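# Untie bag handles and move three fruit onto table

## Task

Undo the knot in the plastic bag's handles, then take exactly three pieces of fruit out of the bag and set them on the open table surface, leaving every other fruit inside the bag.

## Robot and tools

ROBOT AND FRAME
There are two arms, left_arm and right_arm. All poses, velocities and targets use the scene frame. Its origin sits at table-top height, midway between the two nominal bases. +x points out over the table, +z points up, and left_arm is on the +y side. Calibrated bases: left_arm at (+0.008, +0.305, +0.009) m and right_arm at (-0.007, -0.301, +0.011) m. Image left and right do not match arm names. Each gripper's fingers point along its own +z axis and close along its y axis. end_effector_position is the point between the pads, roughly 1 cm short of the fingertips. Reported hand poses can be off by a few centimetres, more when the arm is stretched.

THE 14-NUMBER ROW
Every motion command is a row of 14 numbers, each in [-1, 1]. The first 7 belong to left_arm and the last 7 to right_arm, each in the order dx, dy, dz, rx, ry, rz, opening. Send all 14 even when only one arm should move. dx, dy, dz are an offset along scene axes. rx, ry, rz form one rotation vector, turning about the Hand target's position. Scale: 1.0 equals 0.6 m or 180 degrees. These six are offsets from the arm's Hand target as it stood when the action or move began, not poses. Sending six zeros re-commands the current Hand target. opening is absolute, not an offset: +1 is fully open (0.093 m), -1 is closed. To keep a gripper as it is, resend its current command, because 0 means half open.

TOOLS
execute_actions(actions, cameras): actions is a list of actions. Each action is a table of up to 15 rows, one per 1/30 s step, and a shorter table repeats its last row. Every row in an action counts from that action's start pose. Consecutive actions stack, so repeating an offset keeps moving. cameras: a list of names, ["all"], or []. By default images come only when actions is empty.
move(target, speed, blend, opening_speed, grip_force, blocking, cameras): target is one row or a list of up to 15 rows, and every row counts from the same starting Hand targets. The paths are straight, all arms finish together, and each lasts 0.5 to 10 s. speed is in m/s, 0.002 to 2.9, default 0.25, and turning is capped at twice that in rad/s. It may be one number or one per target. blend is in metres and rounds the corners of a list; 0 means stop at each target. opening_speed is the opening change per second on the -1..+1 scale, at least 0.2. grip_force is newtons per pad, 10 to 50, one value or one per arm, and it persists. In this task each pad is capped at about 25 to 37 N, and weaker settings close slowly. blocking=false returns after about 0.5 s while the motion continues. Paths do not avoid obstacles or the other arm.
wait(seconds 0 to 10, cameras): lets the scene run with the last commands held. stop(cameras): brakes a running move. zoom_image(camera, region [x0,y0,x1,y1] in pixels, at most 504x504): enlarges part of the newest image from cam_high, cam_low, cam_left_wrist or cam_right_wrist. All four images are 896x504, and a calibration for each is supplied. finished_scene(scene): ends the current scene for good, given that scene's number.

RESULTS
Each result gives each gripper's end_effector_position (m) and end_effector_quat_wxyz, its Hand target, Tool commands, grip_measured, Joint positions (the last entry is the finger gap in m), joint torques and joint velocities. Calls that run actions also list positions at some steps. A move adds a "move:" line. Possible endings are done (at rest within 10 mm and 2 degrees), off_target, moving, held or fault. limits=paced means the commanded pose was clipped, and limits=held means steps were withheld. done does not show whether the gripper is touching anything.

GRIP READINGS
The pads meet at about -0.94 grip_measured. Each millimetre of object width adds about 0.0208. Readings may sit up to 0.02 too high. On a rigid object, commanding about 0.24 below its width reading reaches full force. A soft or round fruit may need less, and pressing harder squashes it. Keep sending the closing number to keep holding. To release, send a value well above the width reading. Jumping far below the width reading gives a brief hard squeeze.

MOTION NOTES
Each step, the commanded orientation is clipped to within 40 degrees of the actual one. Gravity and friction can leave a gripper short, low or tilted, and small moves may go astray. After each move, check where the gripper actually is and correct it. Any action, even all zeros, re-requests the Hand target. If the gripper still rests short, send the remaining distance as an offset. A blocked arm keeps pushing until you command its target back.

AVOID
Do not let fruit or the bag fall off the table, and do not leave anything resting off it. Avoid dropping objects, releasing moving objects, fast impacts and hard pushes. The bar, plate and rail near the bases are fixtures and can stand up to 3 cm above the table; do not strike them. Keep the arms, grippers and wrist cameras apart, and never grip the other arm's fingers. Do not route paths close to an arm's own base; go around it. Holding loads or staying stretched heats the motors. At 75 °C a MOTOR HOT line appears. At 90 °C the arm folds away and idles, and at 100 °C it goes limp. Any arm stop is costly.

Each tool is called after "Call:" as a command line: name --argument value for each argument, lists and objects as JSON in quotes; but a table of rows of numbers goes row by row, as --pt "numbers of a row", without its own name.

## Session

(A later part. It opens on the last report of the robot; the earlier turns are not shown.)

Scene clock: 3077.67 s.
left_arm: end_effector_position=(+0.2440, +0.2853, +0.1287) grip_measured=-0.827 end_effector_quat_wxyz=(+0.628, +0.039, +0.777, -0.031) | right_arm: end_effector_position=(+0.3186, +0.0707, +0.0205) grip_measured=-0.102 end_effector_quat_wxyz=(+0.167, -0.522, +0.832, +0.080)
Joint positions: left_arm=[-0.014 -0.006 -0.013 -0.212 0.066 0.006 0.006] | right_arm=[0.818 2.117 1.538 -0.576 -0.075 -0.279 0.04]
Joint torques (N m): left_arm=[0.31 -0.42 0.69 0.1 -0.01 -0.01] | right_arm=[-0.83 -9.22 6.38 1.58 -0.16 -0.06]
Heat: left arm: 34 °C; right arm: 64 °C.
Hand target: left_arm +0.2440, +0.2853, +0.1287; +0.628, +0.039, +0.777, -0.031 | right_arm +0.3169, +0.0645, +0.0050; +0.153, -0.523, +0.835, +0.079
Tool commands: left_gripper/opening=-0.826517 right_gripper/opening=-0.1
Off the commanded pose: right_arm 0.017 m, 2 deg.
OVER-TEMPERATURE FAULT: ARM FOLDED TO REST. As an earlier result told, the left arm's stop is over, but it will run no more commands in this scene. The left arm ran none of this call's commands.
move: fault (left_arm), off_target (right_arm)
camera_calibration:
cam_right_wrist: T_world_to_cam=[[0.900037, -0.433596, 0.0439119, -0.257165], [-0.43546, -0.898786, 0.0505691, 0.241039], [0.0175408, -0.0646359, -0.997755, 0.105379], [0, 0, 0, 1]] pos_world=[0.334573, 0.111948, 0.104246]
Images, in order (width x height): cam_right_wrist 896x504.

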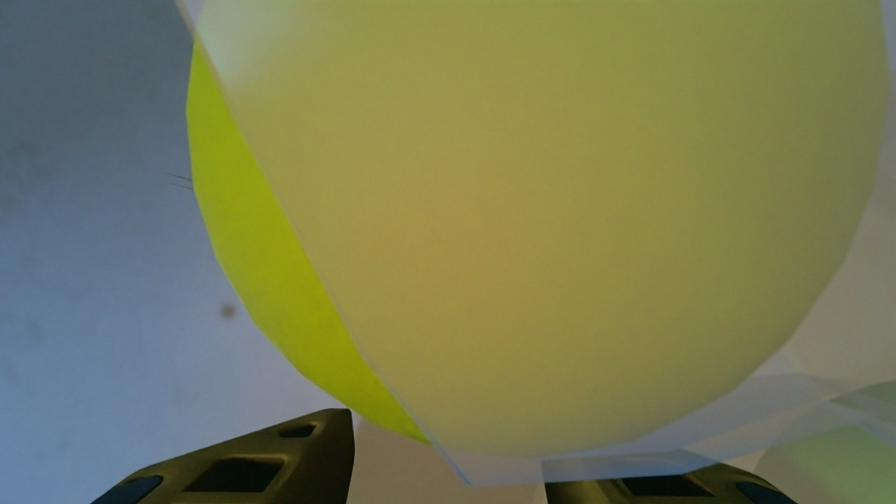

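Call:
move --target '[0,0,0,0,0,0,-0.83,0,0,0,0,0,0,-1]' --speed 0.06 --cameras '["cam_right_wrist"]'

Call:
move --target '[0,0,0,0,0,0,-0.83,0.0,0.0,0.16,0,0,0,-1]' --speed 0.08 --cameras '["cam_high","cam_low","cam_right_wrist"]'

Scene clock: 3086.17 s.
left_arm: end_effector_position=(+0.2440, +0.2853, +0.1287) grip_measured=-0.827 end_effector_quat_wxyz=(+0.628, +0.039, +0.777, -0.031) | right_arm: end_effector_position=(+0.3188, +0.0709, +0.0193) grip_measured=-0.987 end_effector_quat_wxyz=(+0.167, -0.522, +0.832, +0.080)
Joint positions: left_arm=[-0.014 -0.006 -0.013 -0.212 0.066 0.006 0.006] | right_arm=[0.818 2.12 1.538 -0.573 -0.075 -0.279 0]
Joint torques (N m): left_arm=[0.21 -0.4 0.61 0.11 0.01 -0.02] | right_arm=[-0.81 -9.47 6.49 1.54 -0.13 -0.05]
Heat: left arm: 33 °C; right arm: 61 °C.
Hand target: left_arm +0.2440, +0.2853, +0.1287; +0.628, +0.039, +0.777, -0.031 | right_arm +0.3169, +0.0644, +0.0049; +0.153, -0.523, +0.835, +0.079
Tool commands: left_gripper/opening=-0.826517 right_gripper/opening=-1.0
Off the commanded pose: right_arm 0.016 m, 2 deg.
OVER-TEMPERATURE FAULT: ARM FOLDED TO REST. As an earlier result told, the left arm's stop is over, but it will run no more commands in this scene. The left arm ran none of this call's commands.
move: fault (left_arm), off_target (right_arm)
camera_calibration:
cam_right_wrist: T_world_to_cam=[[0.900085, -0.433502, 0.0438564, -0.257227], [-0.43537, -0.89881, 0.0509297, 0.241302], [0.0173405, -0.0649348, -0.997739, 0.10429], [0, 0, 0, 1]] pos_world=[0.334773, 0.112148, 0.103046]
Images, in order (width x height): cam_right_wrist 896x504.

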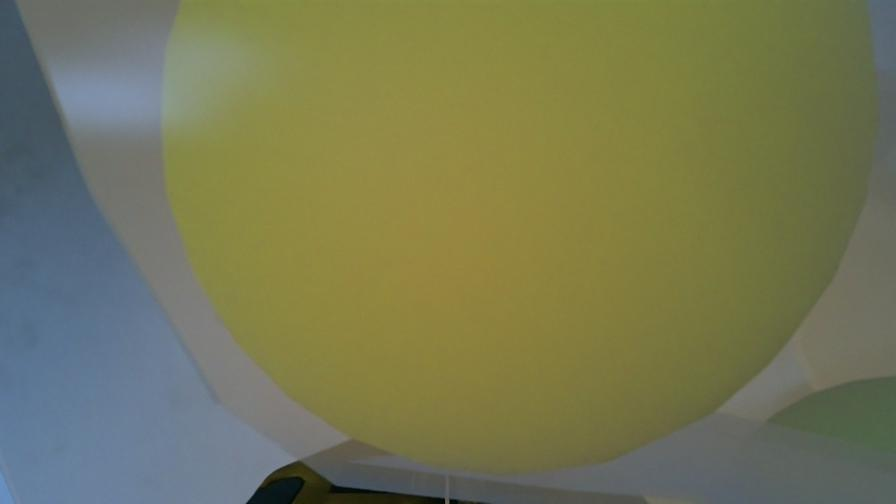

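Scene clock: 3088.10 s.
left_arm: end_effector_position=(+0.2440, +0.2853, +0.1287) grip_measured=-0.827 end_effector_quat_wxyz=(+0.628, +0.039, +0.777, -0.031) | right_arm: end_effector_position=(+0.3111, +0.0633, +0.0731) grip_measured=-0.987 end_effector_quat_wxyz=(+0.131, -0.525, +0.838, +0.070)
Joint positions: left_arm=[-0.014 -0.006 -0.013 -0.212 0.066 0.006 0.006] | right_arm=[0.818 2.08 1.721 -0.872 -0.075 -0.281 0]
Joint torques (N m): left_arm=[0.24 -0.42 0.66 0.09 0 -0.03] | right_arm=[-0.9 -14.86 11.84 0.96 -0.12 -0.08]
Heat: left arm: 33 °C; right arm: 61 °C.
Hand target: left_arm +0.2440, +0.2853, +0.1287; +0.628, +0.039, +0.777, -0.031 | right_arm +0.3168, +0.0644, +0.1009; +0.153, -0.523, +0.835, +0.079
Tool commands: left_gripper/opening=-0.826517 right_gripper/opening=-1.0
Off the commanded pose: right_arm 0.028 m, 3 deg.
OVER-TEMPERATURE FAULT: ARM FOLDED TO REST. As an earlier result told, the left arm's stop is over, but it will run no more commands in this scene. The left arm ran none of this call's commands.
move: fault (left_arm), off_target (right_arm)
camera_calibration:
cam_right_wrist: T_world_to_cam=[[0.902204, -0.430738, 0.0222123, -0.255167], [-0.430026, -0.894351, 0.123346, 0.221268], [-0.0332643, -0.120835, -0.992115, 0.176446], [0, 0, 0, 1]] pos_world=[0.331233, 0.109302, 0.15343]
Images, in order (width x height): cam_high 896x504, cam_low 896x504, cam_right_wrist 896x504.

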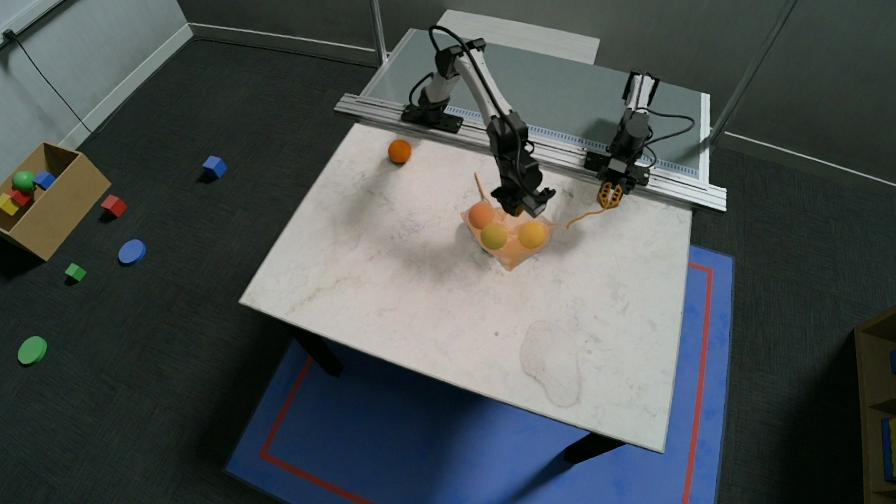

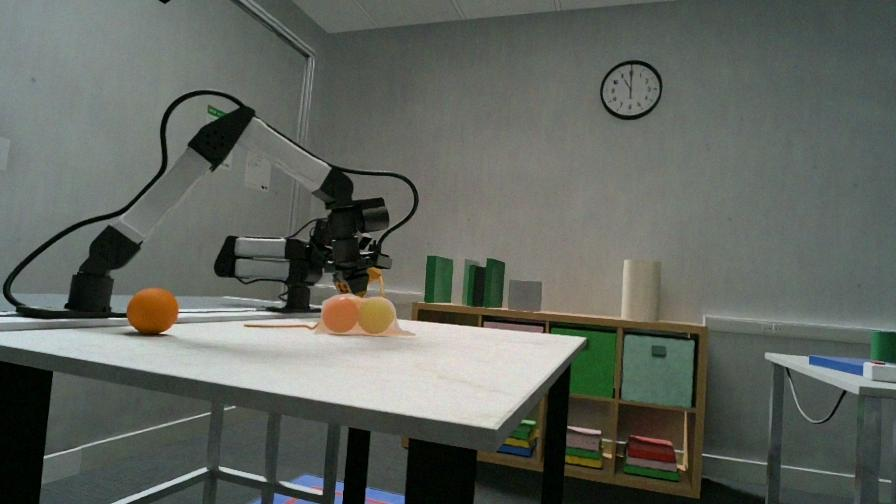

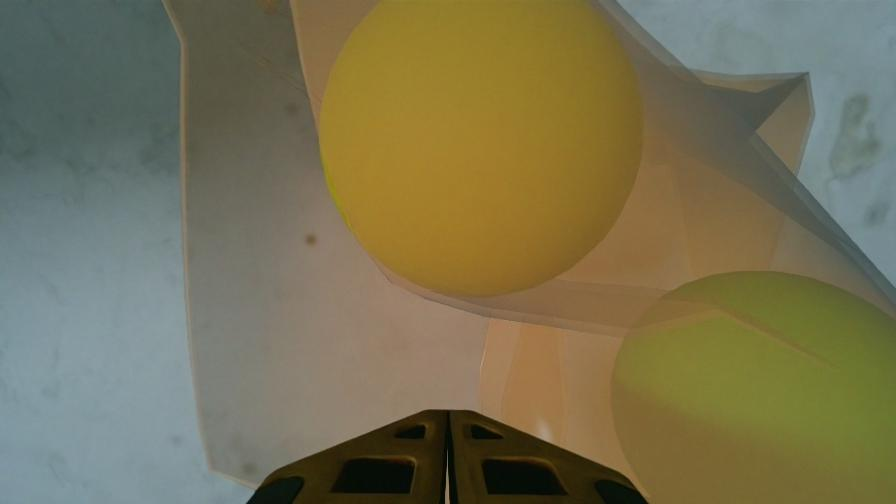

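Call:
move --target '[0,0,0,0,0,0,-0.83,-0.04,-0.05,0.1,0,0,0,-0.1]' --speed 0.12 --cameras '["cam_high","cam_right_wrist"]'

Call:
zoom_image --camera "cam_right_wrist" --region '[250, 60, 750, 500]'

Scene clock: 3104.67 s.
left_arm: end_effector_position=(+0.2440, +0.2853, +0.1287) grip_measured=-0.827 end_effector_quat_wxyz=(+0.628, +0.039, +0.777, -0.031) | right_arm: end_effector_position=(+0.2901, +0.0344, +0.1354) grip_measured=-0.102 end_effector_quat_wxyz=(+0.131, -0.524, +0.839, +0.069)
Joint positions: left_arm=[-0.014 -0.006 -0.013 -0.212 0.066 0.006 0.006] | right_arm=[0.806 1.913 1.721 -1.039 -0.076 -0.289 0.04]
Joint torques (N m): left_arm=[0.35 -0.5 0.64 0.1 -0.01 -0.02] | right_arm=[-0.85 -13.18 12.26 0.99 -0.16 -0.07]
Heat: left arm: 33 °C; right arm: 61 °C.
Hand target: left_arm +0.2440, +0.2853, +0.1287; +0.628, +0.039, +0.777, -0.031 | right_arm +0.2928, +0.0344, +0.1609; +0.153, -0.523, +0.835, +0.079
Tool commands: left_gripper/opening=-0.826517 right_gripper/opening=-0.1
Off the commanded pose: right_arm 0.026 m, 3 deg.
OVER-TEMPERATURE FAULT: ARM FOLDED TO REST. As an earlier result told, the left arm's stop is over, but it will run no more commands in this scene. The left arm ran none of this call's commands.
move: fault (left_arm), off_target (right_arm)
camera_calibration:
cam_right_wrist: T_world_to_cam=[[0.900666, -0.433841, 0.0241397, -0.249826], [-0.433349, -0.892809, 0.122886, 0.179534], [-0.0317608, -0.12114, -0.992127, 0.2336], [0, 0, 0, 1]] pos_world=[0.31023, 0.0802031, 0.21573]
Images, in order (width x height): cam_high 896x504, cam_right_wrist 896x504.

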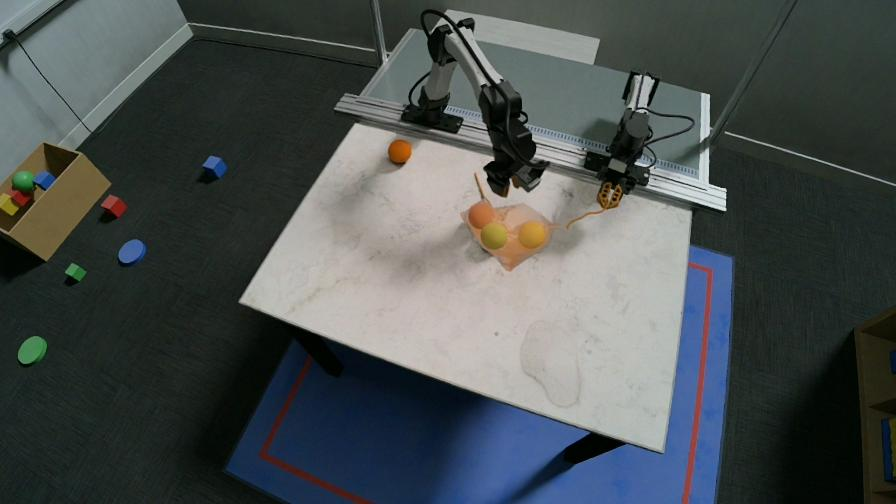

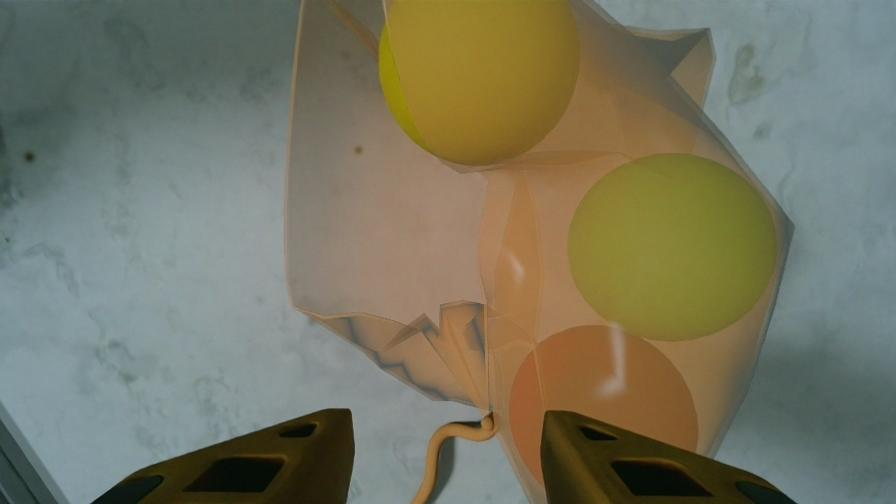

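Scaled by 1.008 from the camera's 896x504 image, which has a finer 1280x720 frame.

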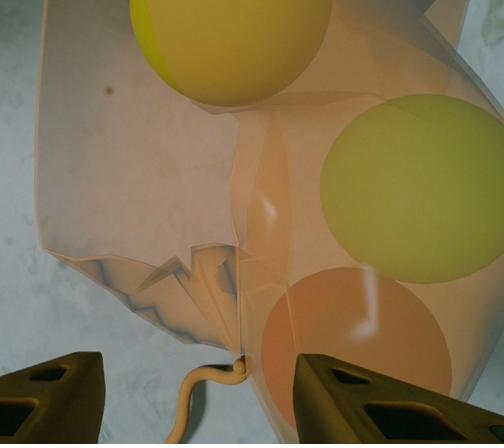

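Call:
move --pt "0 0 0 0 0 0 -0.83 0.0487 0.0193 -0.167 0 0 0 -0.1" --pt "0 0 0 0 0 0 -0.83 0.0478 0.0168 -0.2765 0 0 0 -0.1" --speed '[0.1,0.05]' --blend '[0.01,0]' --cameras '["cam_right_wrist"]'

Scene clock: 3164.00 s.
left_arm: end_effector_position=(+0.2440, +0.2853, +0.1287) grip_measured=-0.827 end_effector_quat_wxyz=(+0.628, +0.039, +0.777, -0.031) | right_arm: end_effector_position=(+0.3264, +0.0549, +0.0191) grip_measured=-0.102 end_effector_quat_wxyz=(+0.179, -0.524, +0.828, +0.084)
Joint positions: left_arm=[-0.014 -0.006 -0.013 -0.212 0.066 0.006 0.006] | right_arm=[0.777 2.082 1.465 -0.515 -0.095 -0.322 0.04]
Joint torques (N m): left_arm=[0.31 -0.46 0.66 0.11 -0.01 -0.02] | right_arm=[-0.87 -7.66 5.75 1.54 -0.07 0]
Heat: left arm: 33 °C; right arm: 63 °C.
Hand target: left_arm +0.2440, +0.2853, +0.1287; +0.628, +0.039, +0.777, -0.031 | right_arm +0.3215, +0.0445, -0.0051; +0.153, -0.523, +0.835, +0.079
Tool commands: left_gripper/opening=-0.826517 right_gripper/opening=-0.1
Off the commanded pose: right_arm 0.027 m, 3 deg.
OVER-TEMPERATURE FAULT: ARM FOLDED TO REST. As an earlier result told, the left arm's stop is over, but it will run no more commands in this scene. The left arm ran none of this call's commands.
move: fault (left_arm), off_target (right_arm)
camera_calibration:
cam_right_wrist: T_world_to_cam=[[0.902205, -0.428234, 0.05139, -0.272133], [-0.429832, -0.90256, 0.025096, 0.22914], [0.0356356, -0.0447308, -0.998363, 0.0958399], [0, 0, 0, 1]] pos_world=[0.340596, 0.0945633, 0.103917]
Images, in order (width x height): cam_right_wrist 896x504.

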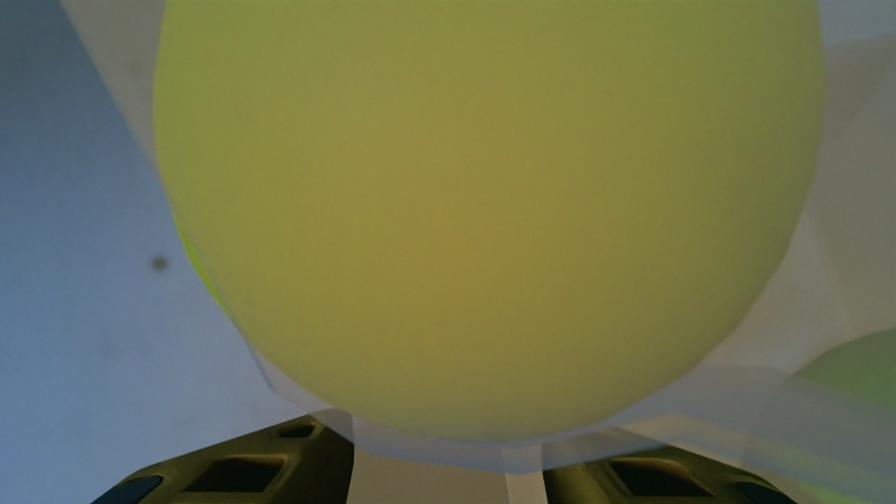

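Call:
move --target '[0,0,0,0,0,0,-0.83,0,0,0,0,0,0,-1]' --speed 0.06 --cameras '["cam_right_wrist"]'

Call:
move --target '[0,0,0,0,0,0,-0.83,0.0,0.01,0.18,0,0,0,-1]' --speed 0.08 --cameras '["cam_high","cam_low","cam_right_wrist"]'

Scene clock: 3172.17 s.
left_arm: end_effector_position=(+0.2440, +0.2853, +0.1287) grip_measured=-0.827 end_effector_quat_wxyz=(+0.628, +0.039, +0.777, -0.031) | right_arm: end_effector_position=(+0.3285, +0.0569, +0.0194) grip_measured=-0.987 end_effector_quat_wxyz=(+0.185, -0.524, +0.827, +0.086)
Joint positions: left_arm=[-0.014 -0.006 -0.013 -0.212 0.066 0.006 0.006] | right_arm=[0.777 2.084 1.465 -0.501 -0.095 -0.322 0]
Joint torques (N m): left_arm=[0.29 -0.46 0.69 0.1 -0.01 -0.03] | right_arm=[-0.84 -7.9 5.89 1.37 -0.09 -0.03]
Heat: left arm: 33 °C; right arm: 61 °C.
Hand target: left_arm +0.2440, +0.2853, +0.1287; +0.628, +0.039, +0.777, -0.031 | right_arm +0.3216, +0.0445, -0.0050; +0.153, -0.523, +0.835, +0.079
Tool commands: left_gripper/opening=-0.826517 right_gripper/opening=-1.0
Off the commanded pose: right_arm 0.028 m, 4 deg.
OVER-TEMPERATURE FAULT: ARM FOLDED TO REST. As an earlier result told, the left arm's stop is over, but it will run no more commands in this scene. The left arm ran none of this call's commands.
move: fault (left_arm), off_target (right_arm)
camera_calibration:
cam_right_wrist: T_world_to_cam=[[0.901795, -0.428609, 0.0553215, -0.273023], [-0.429925, -0.902756, 0.0140201, 0.232074], [0.0439327, -0.0364274, -0.99837, 0.0929066], [0, 0, 0, 1]] pos_world=[0.341904, 0.0958707, 0.104606]
Images, in order (width x height): cam_right_wrist 896x504.

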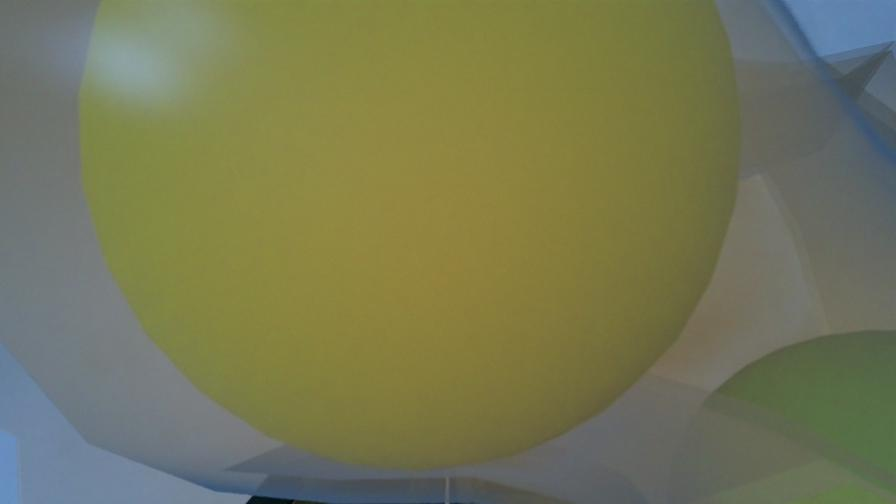

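Scene clock: 3174.27 s.
left_arm: end_effector_position=(+0.2440, +0.2853, +0.1287) grip_measured=-0.827 end_effector_quat_wxyz=(+0.628, +0.039, +0.777, -0.031) | right_arm: end_effector_position=(+0.3182, +0.0476, +0.0759) grip_measured=-0.987 end_effector_quat_wxyz=(+0.130, -0.526, +0.837, +0.073)
Joint positions: left_arm=[-0.014 -0.006 -0.013 -0.212 0.066 0.006 0.006] | right_arm=[0.777 2.052 1.688 -0.869 -0.095 -0.322 0]
Joint torques (N m): left_arm=[0.31 -0.44 0.7 0.1 0 -0.02] | right_arm=[-0.32 -14.84 11.99 0.98 -0.05 0.06]
Heat: left arm: 33 °C; right arm: 62 °C.
Hand target: left_arm +0.2440, +0.2853, +0.1287; +0.628, +0.039, +0.777, -0.031 | right_arm +0.3216, +0.0505, +0.1030; +0.153, -0.523, +0.835, +0.079
Tool commands: left_gripper/opening=-0.826517 right_gripper/opening=-1.0
Off the commanded pose: right_arm 0.027 m, 3 deg.
OVER-TEMPERATURE FAULT: ARM FOLDED TO REST. As an earlier result told, the left arm's stop is over, but it will run no more commands in this scene. The left arm ran none of this call's commands.
move: fault (left_arm), off_target (right_arm)
camera_calibration:
cam_right_wrist: T_world_to_cam=[[0.904147, -0.426869, 0.0173652, -0.268835], [-0.42573, -0.896852, 0.120045, 0.208852], [-0.0356694, -0.115931, -0.992617, 0.178143], [0, 0, 0, 1]] pos_world=[0.338336, 0.0932045, 0.156425]
Images, in order (width x height): cam_high 896x504, cam_low 896x504, cam_right_wrist 896x504.

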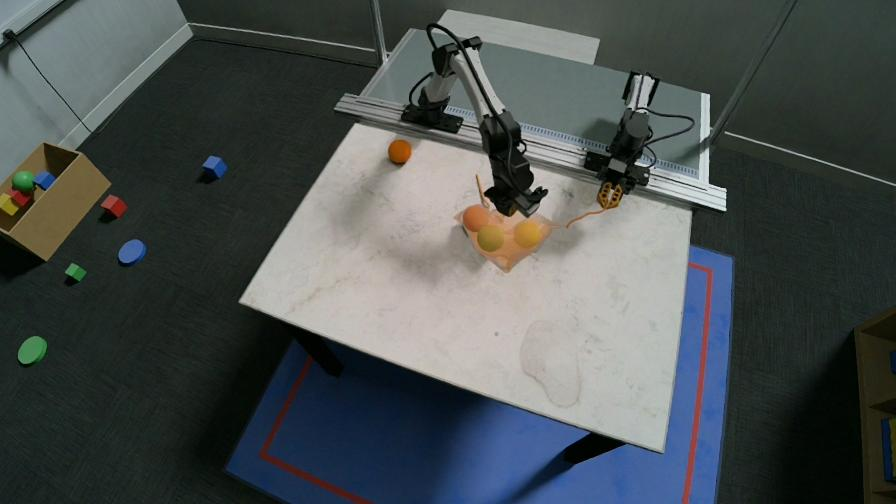

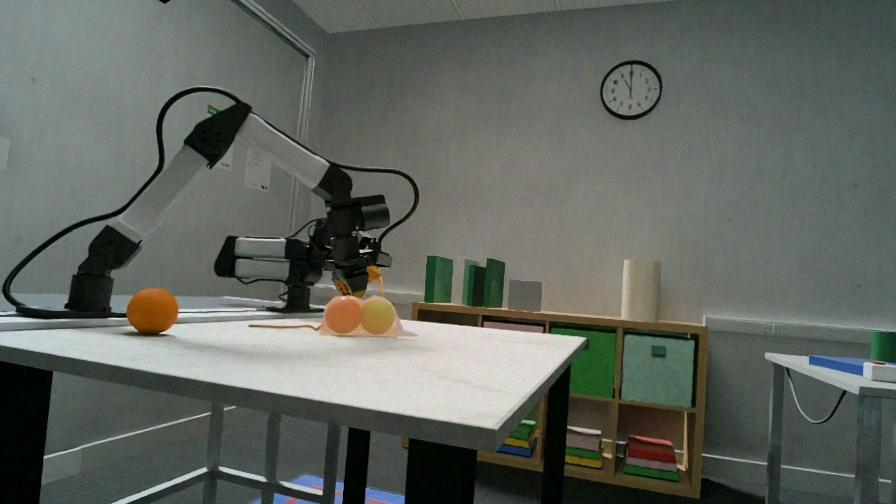

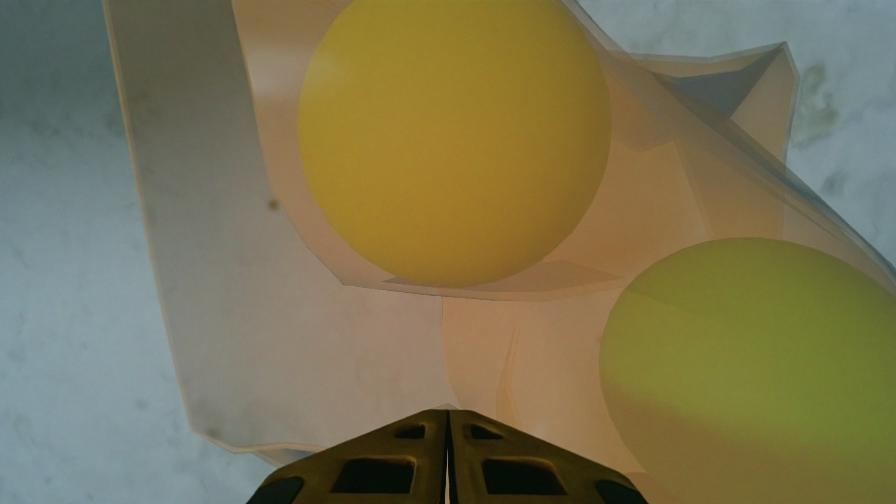

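Call:
move --target '[0,0,0,0,0,0,-0.83,-0.1,-0.09,0.13,0,0,0,-0.1]' --speed 0.13 --cameras '["cam_high","cam_right_wrist"]'

Call:
zoom_image --camera "cam_right_wrist" --region '[300, 0, 800, 300]'

Call:
zoom_image --camera "cam_high" --region '[440, 180, 580, 290]'

Scene clock: 3198.47 s.
left_arm: end_effector_position=(+0.2440, +0.2853, +0.1287) grip_measured=-0.827 end_effector_quat_wxyz=(+0.628, +0.039, +0.777, -0.031) | right_arm: end_effector_position=(+0.2708, +0.0020, +0.1771) grip_measured=-0.102 end_effector_quat_wxyz=(+0.158, -0.523, +0.833, +0.080)
Joint positions: left_arm=[-0.014 -0.006 -0.013 -0.212 0.066 0.006 0.006] | right_arm=[0.777 1.719 1.616 -1.072 -0.095 -0.317 0.04]
Joint torques (N m): left_arm=[0.39 -0.43 0.62 0.09 0 -0.03] | right_arm=[0.38 -10.61 7.15 1.14 -0.03 0.1]
Heat: left arm: 32 °C; right arm: 61 °C.
Hand target: left_arm +0.2440, +0.2853, +0.1287; +0.628, +0.039, +0.777, -0.031 | right_arm +0.2617, -0.0035, +0.1811; +0.153, -0.523, +0.835, +0.079
Tool commands: left_gripper/opening=-0.826517 right_gripper/opening=-0.1
Off the commanded pose: right_arm 0.011 m, 1 deg.
OVER-TEMPERATURE FAULT: ARM FOLDED TO REST. As an earlier result told, the left arm's stop is over, but it will run no more commands in this scene. The left arm ran none of this call's commands.
move: fault (left_arm), off_target (right_arm)
camera_calibration:
cam_right_wrist: T_world_to_cam=[[0.90153, -0.431274, 0.0353004, -0.249708], [-0.432703, -0.899145, 0.0656252, 0.147084], [0.0034377, -0.0744377, -0.99722, 0.261727], [0, 0, 0, 1]] pos_world=[0.287863, 0.0440393, 0.260162]
Images, in order (width x height): cam_high 896x504, cam_right_wrist 896x504.

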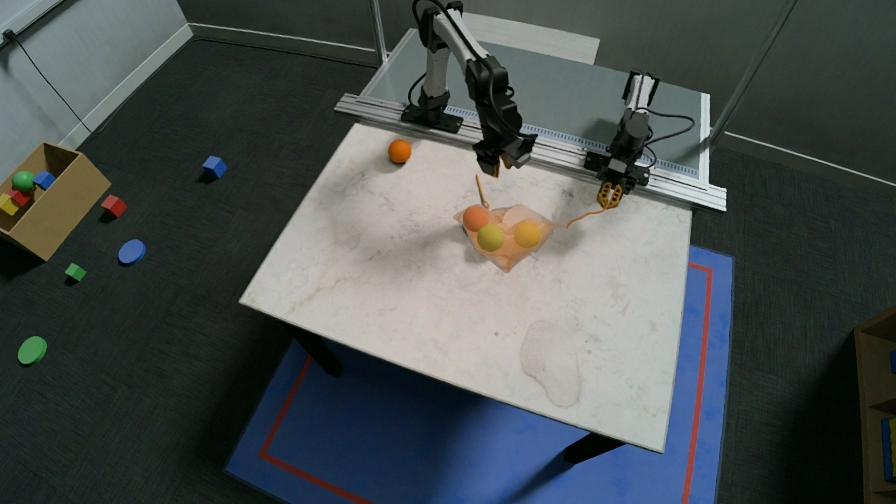

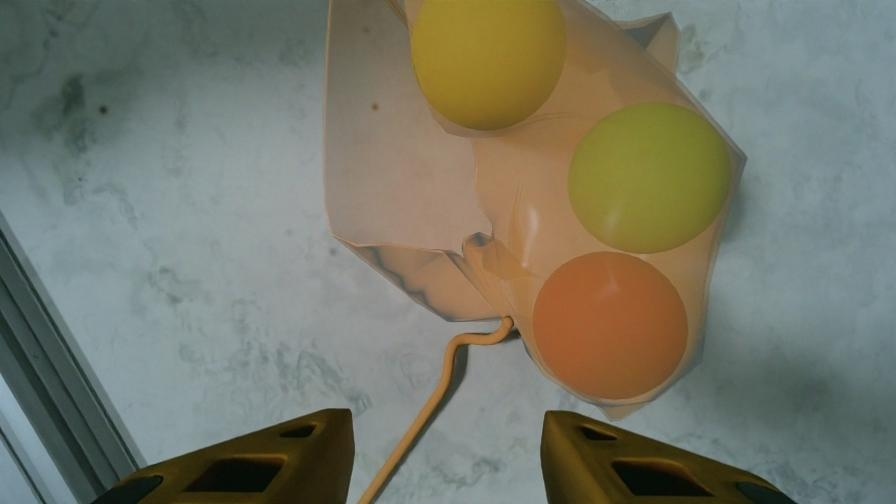

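Scaled by 1.008 from the camera's 896x504 image, which has a finer 1280x720 frame.

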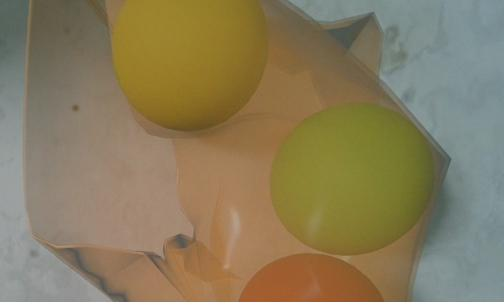

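Scaled by 3.600 from the camera's 896x504 image, which has a finer 1280x720 frame.

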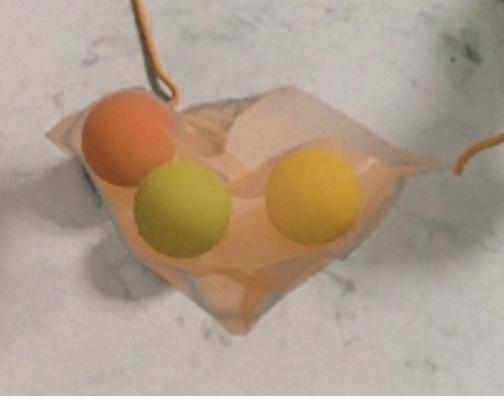

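Call:
move --target '[0,0,0,0,0,0,-0.83,0.035,0.206,-0.033,0,0,0,-0.1]' --speed 0.12 --cameras '["cam_low","cam_right_wrist"]'

Call:
zoom_image --camera "cam_right_wrist" --region '[200, 0, 704, 400]'

Scene clock: 3320.67 s.
left_arm: end_effector_position=(+0.2440, +0.2853, +0.1287) grip_measured=-0.827 end_effector_quat_wxyz=(+0.628, +0.039, +0.777, -0.031) | right_arm: end_effector_position=(+0.2814, +0.1190, +0.1590) grip_measured=-0.102 end_effector_quat_wxyz=(+0.153, -0.526, +0.832, +0.084)
Joint positions: left_arm=[-0.014 -0.006 -0.013 -0.212 0.066 0.006 0.006] | right_arm=[0.946 2.139 2.141 -1.172 -0.042 -0.164 0.04]
Joint torques (N m): left_arm=[0.34 -0.5 0.68 0.1 0.01 -0.02] | right_arm=[0.16 -10.02 12.22 1.15 0.12 0.1]
Heat: left arm: 32 °C; right arm: 56 °C.
Hand target: left_arm +0.2440, +0.2853, +0.1287; +0.628, +0.039, +0.777, -0.031 | right_arm +0.2826, +0.1201, +0.1612; +0.153, -0.523, +0.835, +0.079
Tool commands: left_gripper/opening=-0.826517 right_gripper/opening=-0.1
Off the commanded pose: right_arm 0.003 m, 1 deg.
OVER-TEMPERATURE FAULT: ARM FOLDED TO REST. As an earlier result told, the left arm's stop is over, but it will run no more commands in this scene. The left arm ran none of this call's commands.
move: fault (left_arm)
camera_calibration:
cam_right_wrist: T_world_to_cam=[[0.905069, -0.424604, 0.0236964, -0.208116], [-0.425194, -0.902494, 0.0686685, 0.25593], [-0.0077711, -0.0722253, -0.997358, 0.25518], [0, 0, 0, 1]] pos_world=[0.299162, 0.161039, 0.241863]
Images, in order (width x height): cam_low 896x504, cam_right_wrist 896x504.

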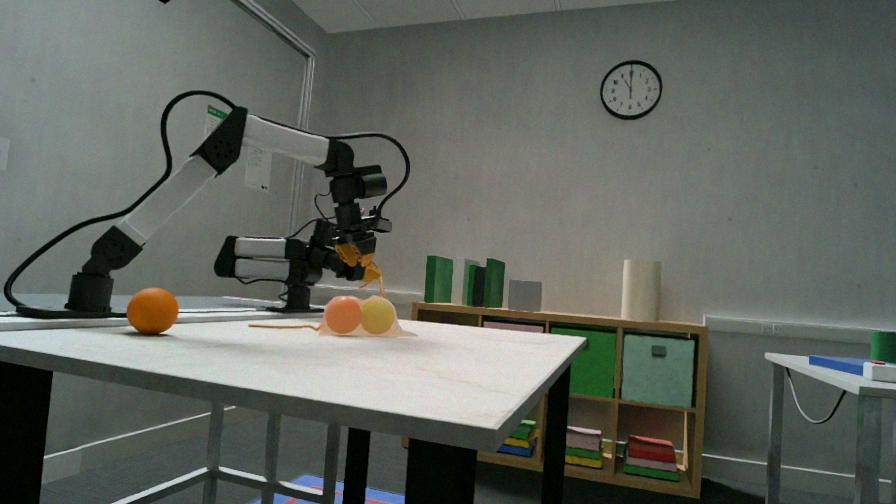

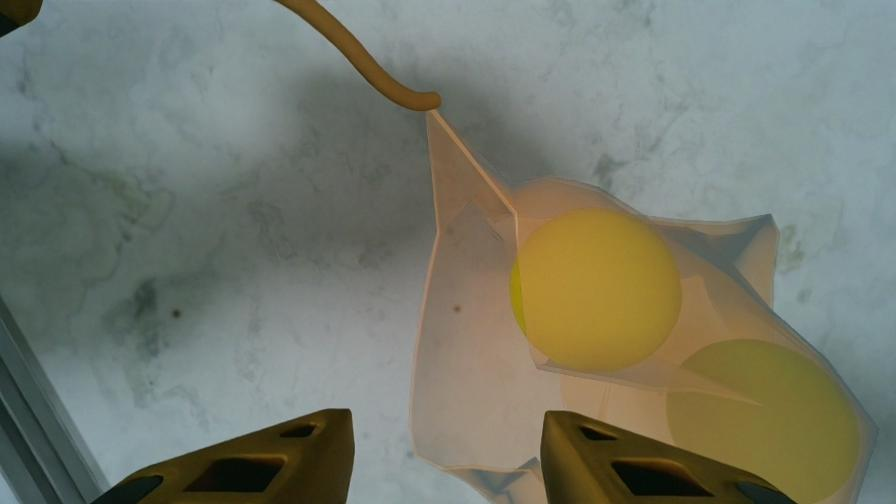

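Scaled by 1.000.

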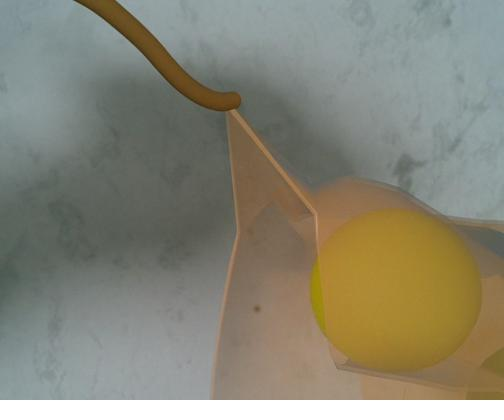

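Call:
zoom_image --camera "cam_right_wrist" --region '[490, 330, 640, 450]'

Call:
zoom_image --camera "cam_right_wrist" --region '[620, 320, 880, 504]'

Scaled by 3.360 from the camera's 896x504 image, which has a finer 1280x720 frame.

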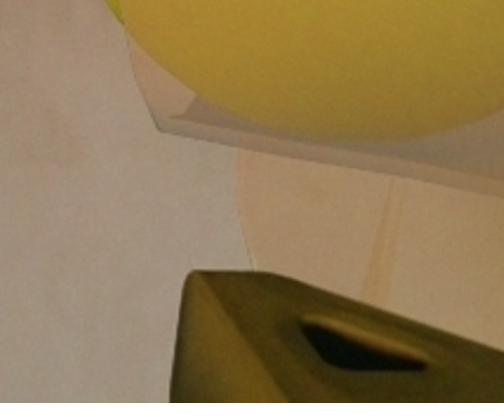

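Scaled by 1.938 from the camera's 896x504 image, which has a finer 1280x720 frame.

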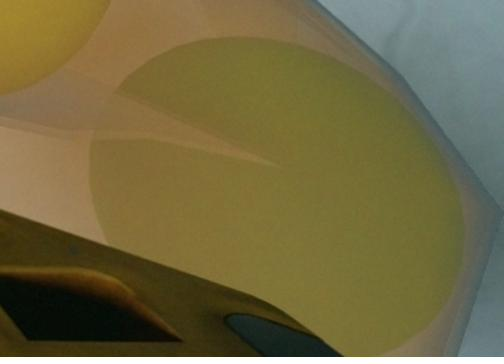

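Call:
move --target '[0,0,0,0,0,0,-0.83,0.075,0.067,-0.1,0,0,0.117,-0.1]' --speed 0.1 --cameras '["cam_low","cam_right_wrist"]'

Call:
zoom_image --camera "cam_right_wrist" --region '[250, 100, 754, 500]'

Scene clock: 3361.47 s.
left_arm: end_effector_position=(+0.2440, +0.2853, +0.1287) grip_measured=-0.827 end_effector_quat_wxyz=(+0.628, +0.039, +0.777, -0.031) | right_arm: end_effector_position=(+0.3258, +0.1618, +0.1017) grip_measured=-0.102 end_effector_quat_wxyz=(+0.142, -0.665, +0.726, +0.102)
Joint positions: left_arm=[-0.014 -0.006 -0.013 -0.212 0.066 0.006 0.006] | right_arm=[0.891 2.557 2.658 -1.305 -0.161 -0.558 0.04]
Joint torques (N m): left_arm=[0.32 -0.43 0.65 0.1 0 -0.03] | right_arm=[-0.84 -12.12 11.82 0.99 -0.23 -0.11]
Heat: left arm: 31 °C; right arm: 65 °C.
Hand target: left_arm +0.2440, +0.2853, +0.1287; +0.628, +0.039, +0.777, -0.031 | right_arm +0.3276, +0.1602, +0.1011; -0.136, +0.667, -0.725, -0.106
Tool commands: left_gripper/opening=-0.826517 right_gripper/opening=-0.1
Off the commanded pose: right_arm 0.002 m, 1 deg.
OVER-TEMPERATURE FAULT: ARM FOLDED TO REST. As an earlier result told, the left arm's stop is over, but it will run no more commands in this scene. The left arm ran none of this call's commands.
move: fault (left_arm)
camera_calibration:
cam_right_wrist: T_world_to_cam=[[0.995442, -0.0847554, 0.0437136, -0.315176], [-0.0877236, -0.9936, 0.071164, 0.221849], [0.0374023, -0.0746743, -0.996506, 0.187134], [0, 0, 0, 1]] pos_world=[0.326202, 0.20769, 0.18447]
Images, in order (width x height): cam_low 896x504, cam_right_wrist 896x504.

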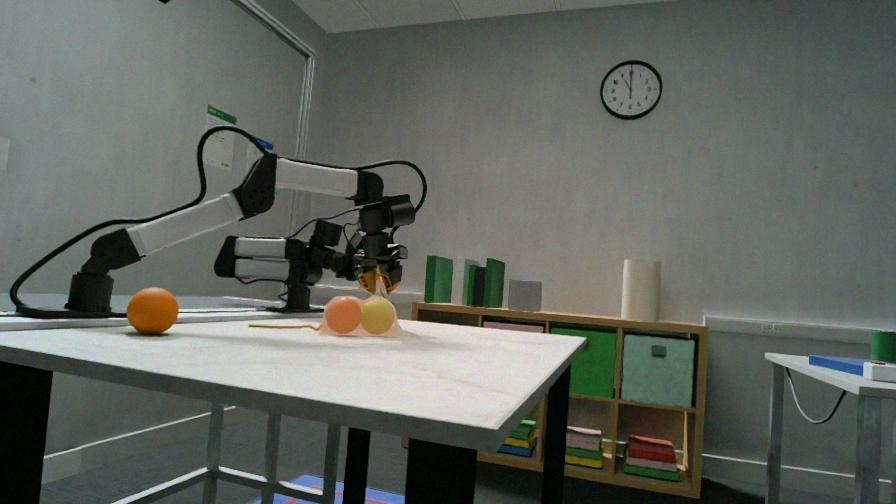

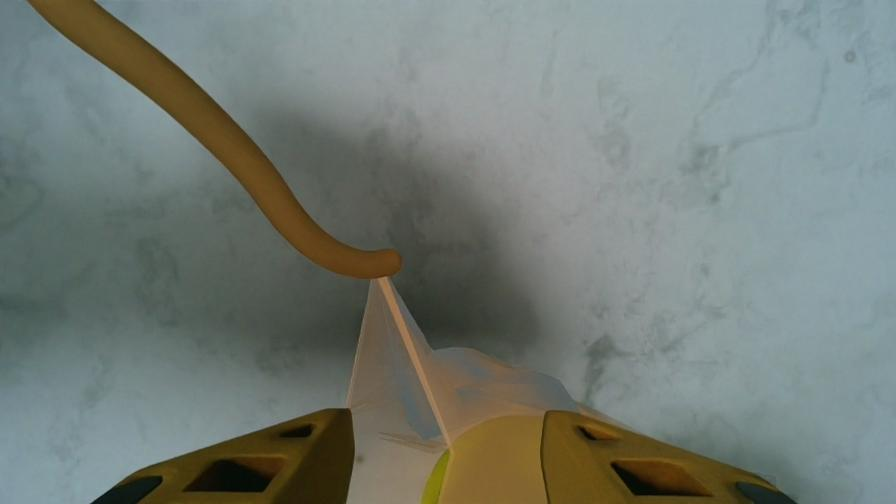

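Scaled by 1.000.

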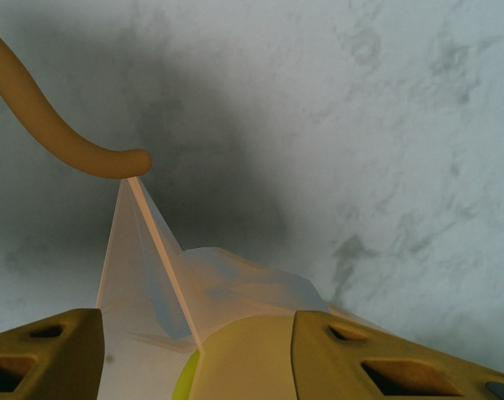

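Call:
move --target '[0,0,0,0,0,0,-0.83,-0.0083,-0.018,-0.118,0,0,0,-0.1]' --speed 0.06 --cameras '["cam_low","cam_right_wrist"]'

Call:
zoom_image --camera "cam_right_wrist" --region '[250, 100, 754, 500]'

Scene clock: 3379.17 s.
left_arm: end_effector_position=(+0.2440, +0.2853, +0.1287) grip_measured=-0.827 end_effector_quat_wxyz=(+0.628, +0.039, +0.777, -0.031) | right_arm: end_effector_position=(+0.3184, +0.1500, +0.0194) grip_measured=-0.102 end_effector_quat_wxyz=(+0.121, -0.667, +0.728, +0.103)
Joint positions: left_arm=[-0.014 -0.006 -0.013 -0.212 0.066 0.006 0.006] | right_arm=[0.886 2.467 2.169 -0.95 -0.172 -0.566 0.04]
Joint torques (N m): left_arm=[0.29 -0.46 0.64 0.08 -0.01 -0.04] | right_arm=[-0.81 -16.57 6.38 1.42 -0.16 -0.09]
Heat: left arm: 31 °C; right arm: 63 °C.
Hand target: left_arm +0.2440, +0.2853, +0.1287; +0.628, +0.039, +0.777, -0.031 | right_arm +0.3226, +0.1495, +0.0304; -0.136, +0.667, -0.725, -0.106
Tool commands: left_gripper/opening=-0.826517 right_gripper/opening=-0.1
Off the commanded pose: right_arm 0.012 m, 2 deg.
OVER-TEMPERATURE FAULT: ARM FOLDED TO REST. As an earlier result told, the left arm's stop is over, but it will run no more commands in this scene. The left arm ran none of this call's commands.
move: fault (left_arm), off_target (right_arm)
camera_calibration:
cam_right_wrist: T_world_to_cam=[[0.99678, -0.0789565, 0.01397, -0.305999], [-0.0799735, -0.991555, 0.102089, 0.212006], [0.00579148, -0.102877, -0.994677, 0.118702], [0, 0, 0, 1]] pos_world=[0.321282, 0.198267, 0.100702]
Images, in order (width x height): cam_low 896x504, cam_right_wrist 896x504.

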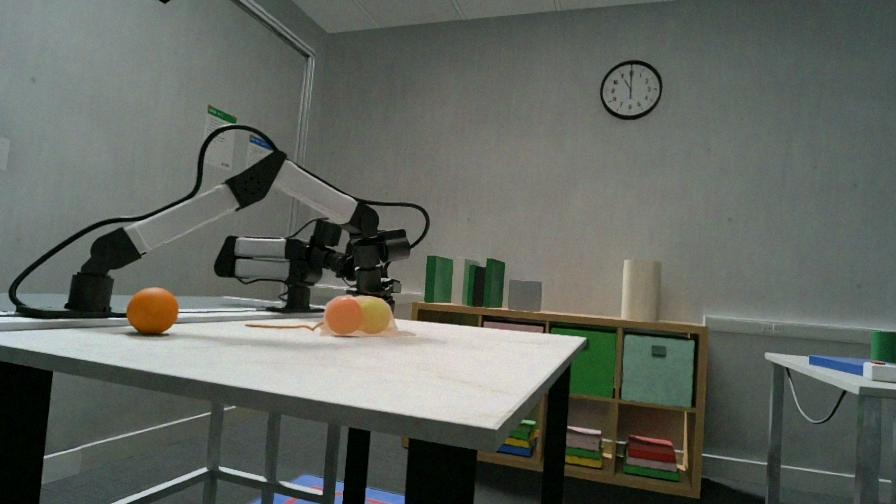

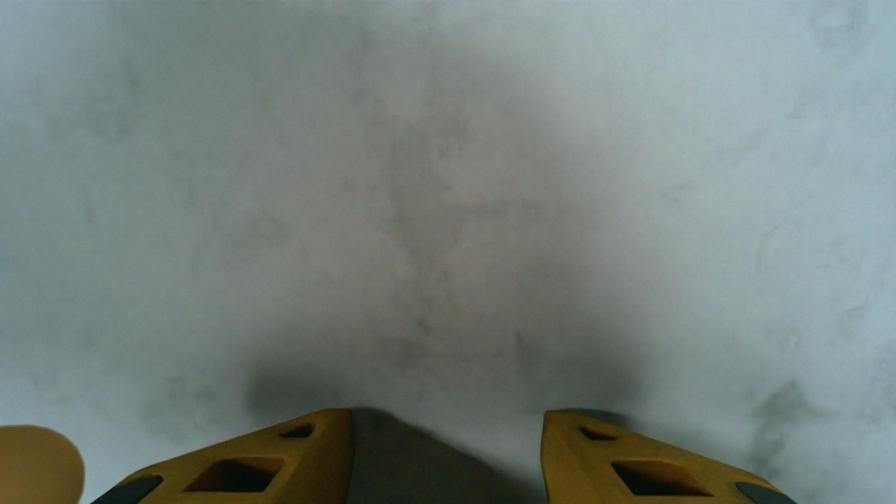

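Scaled by 1.000.

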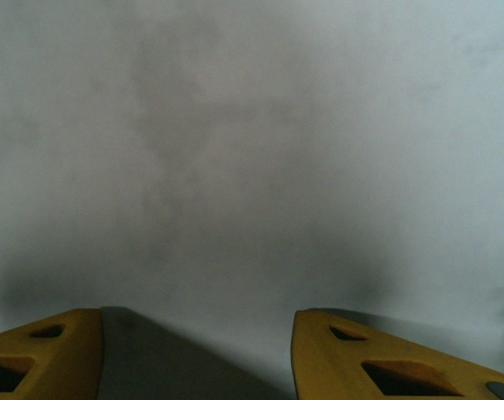

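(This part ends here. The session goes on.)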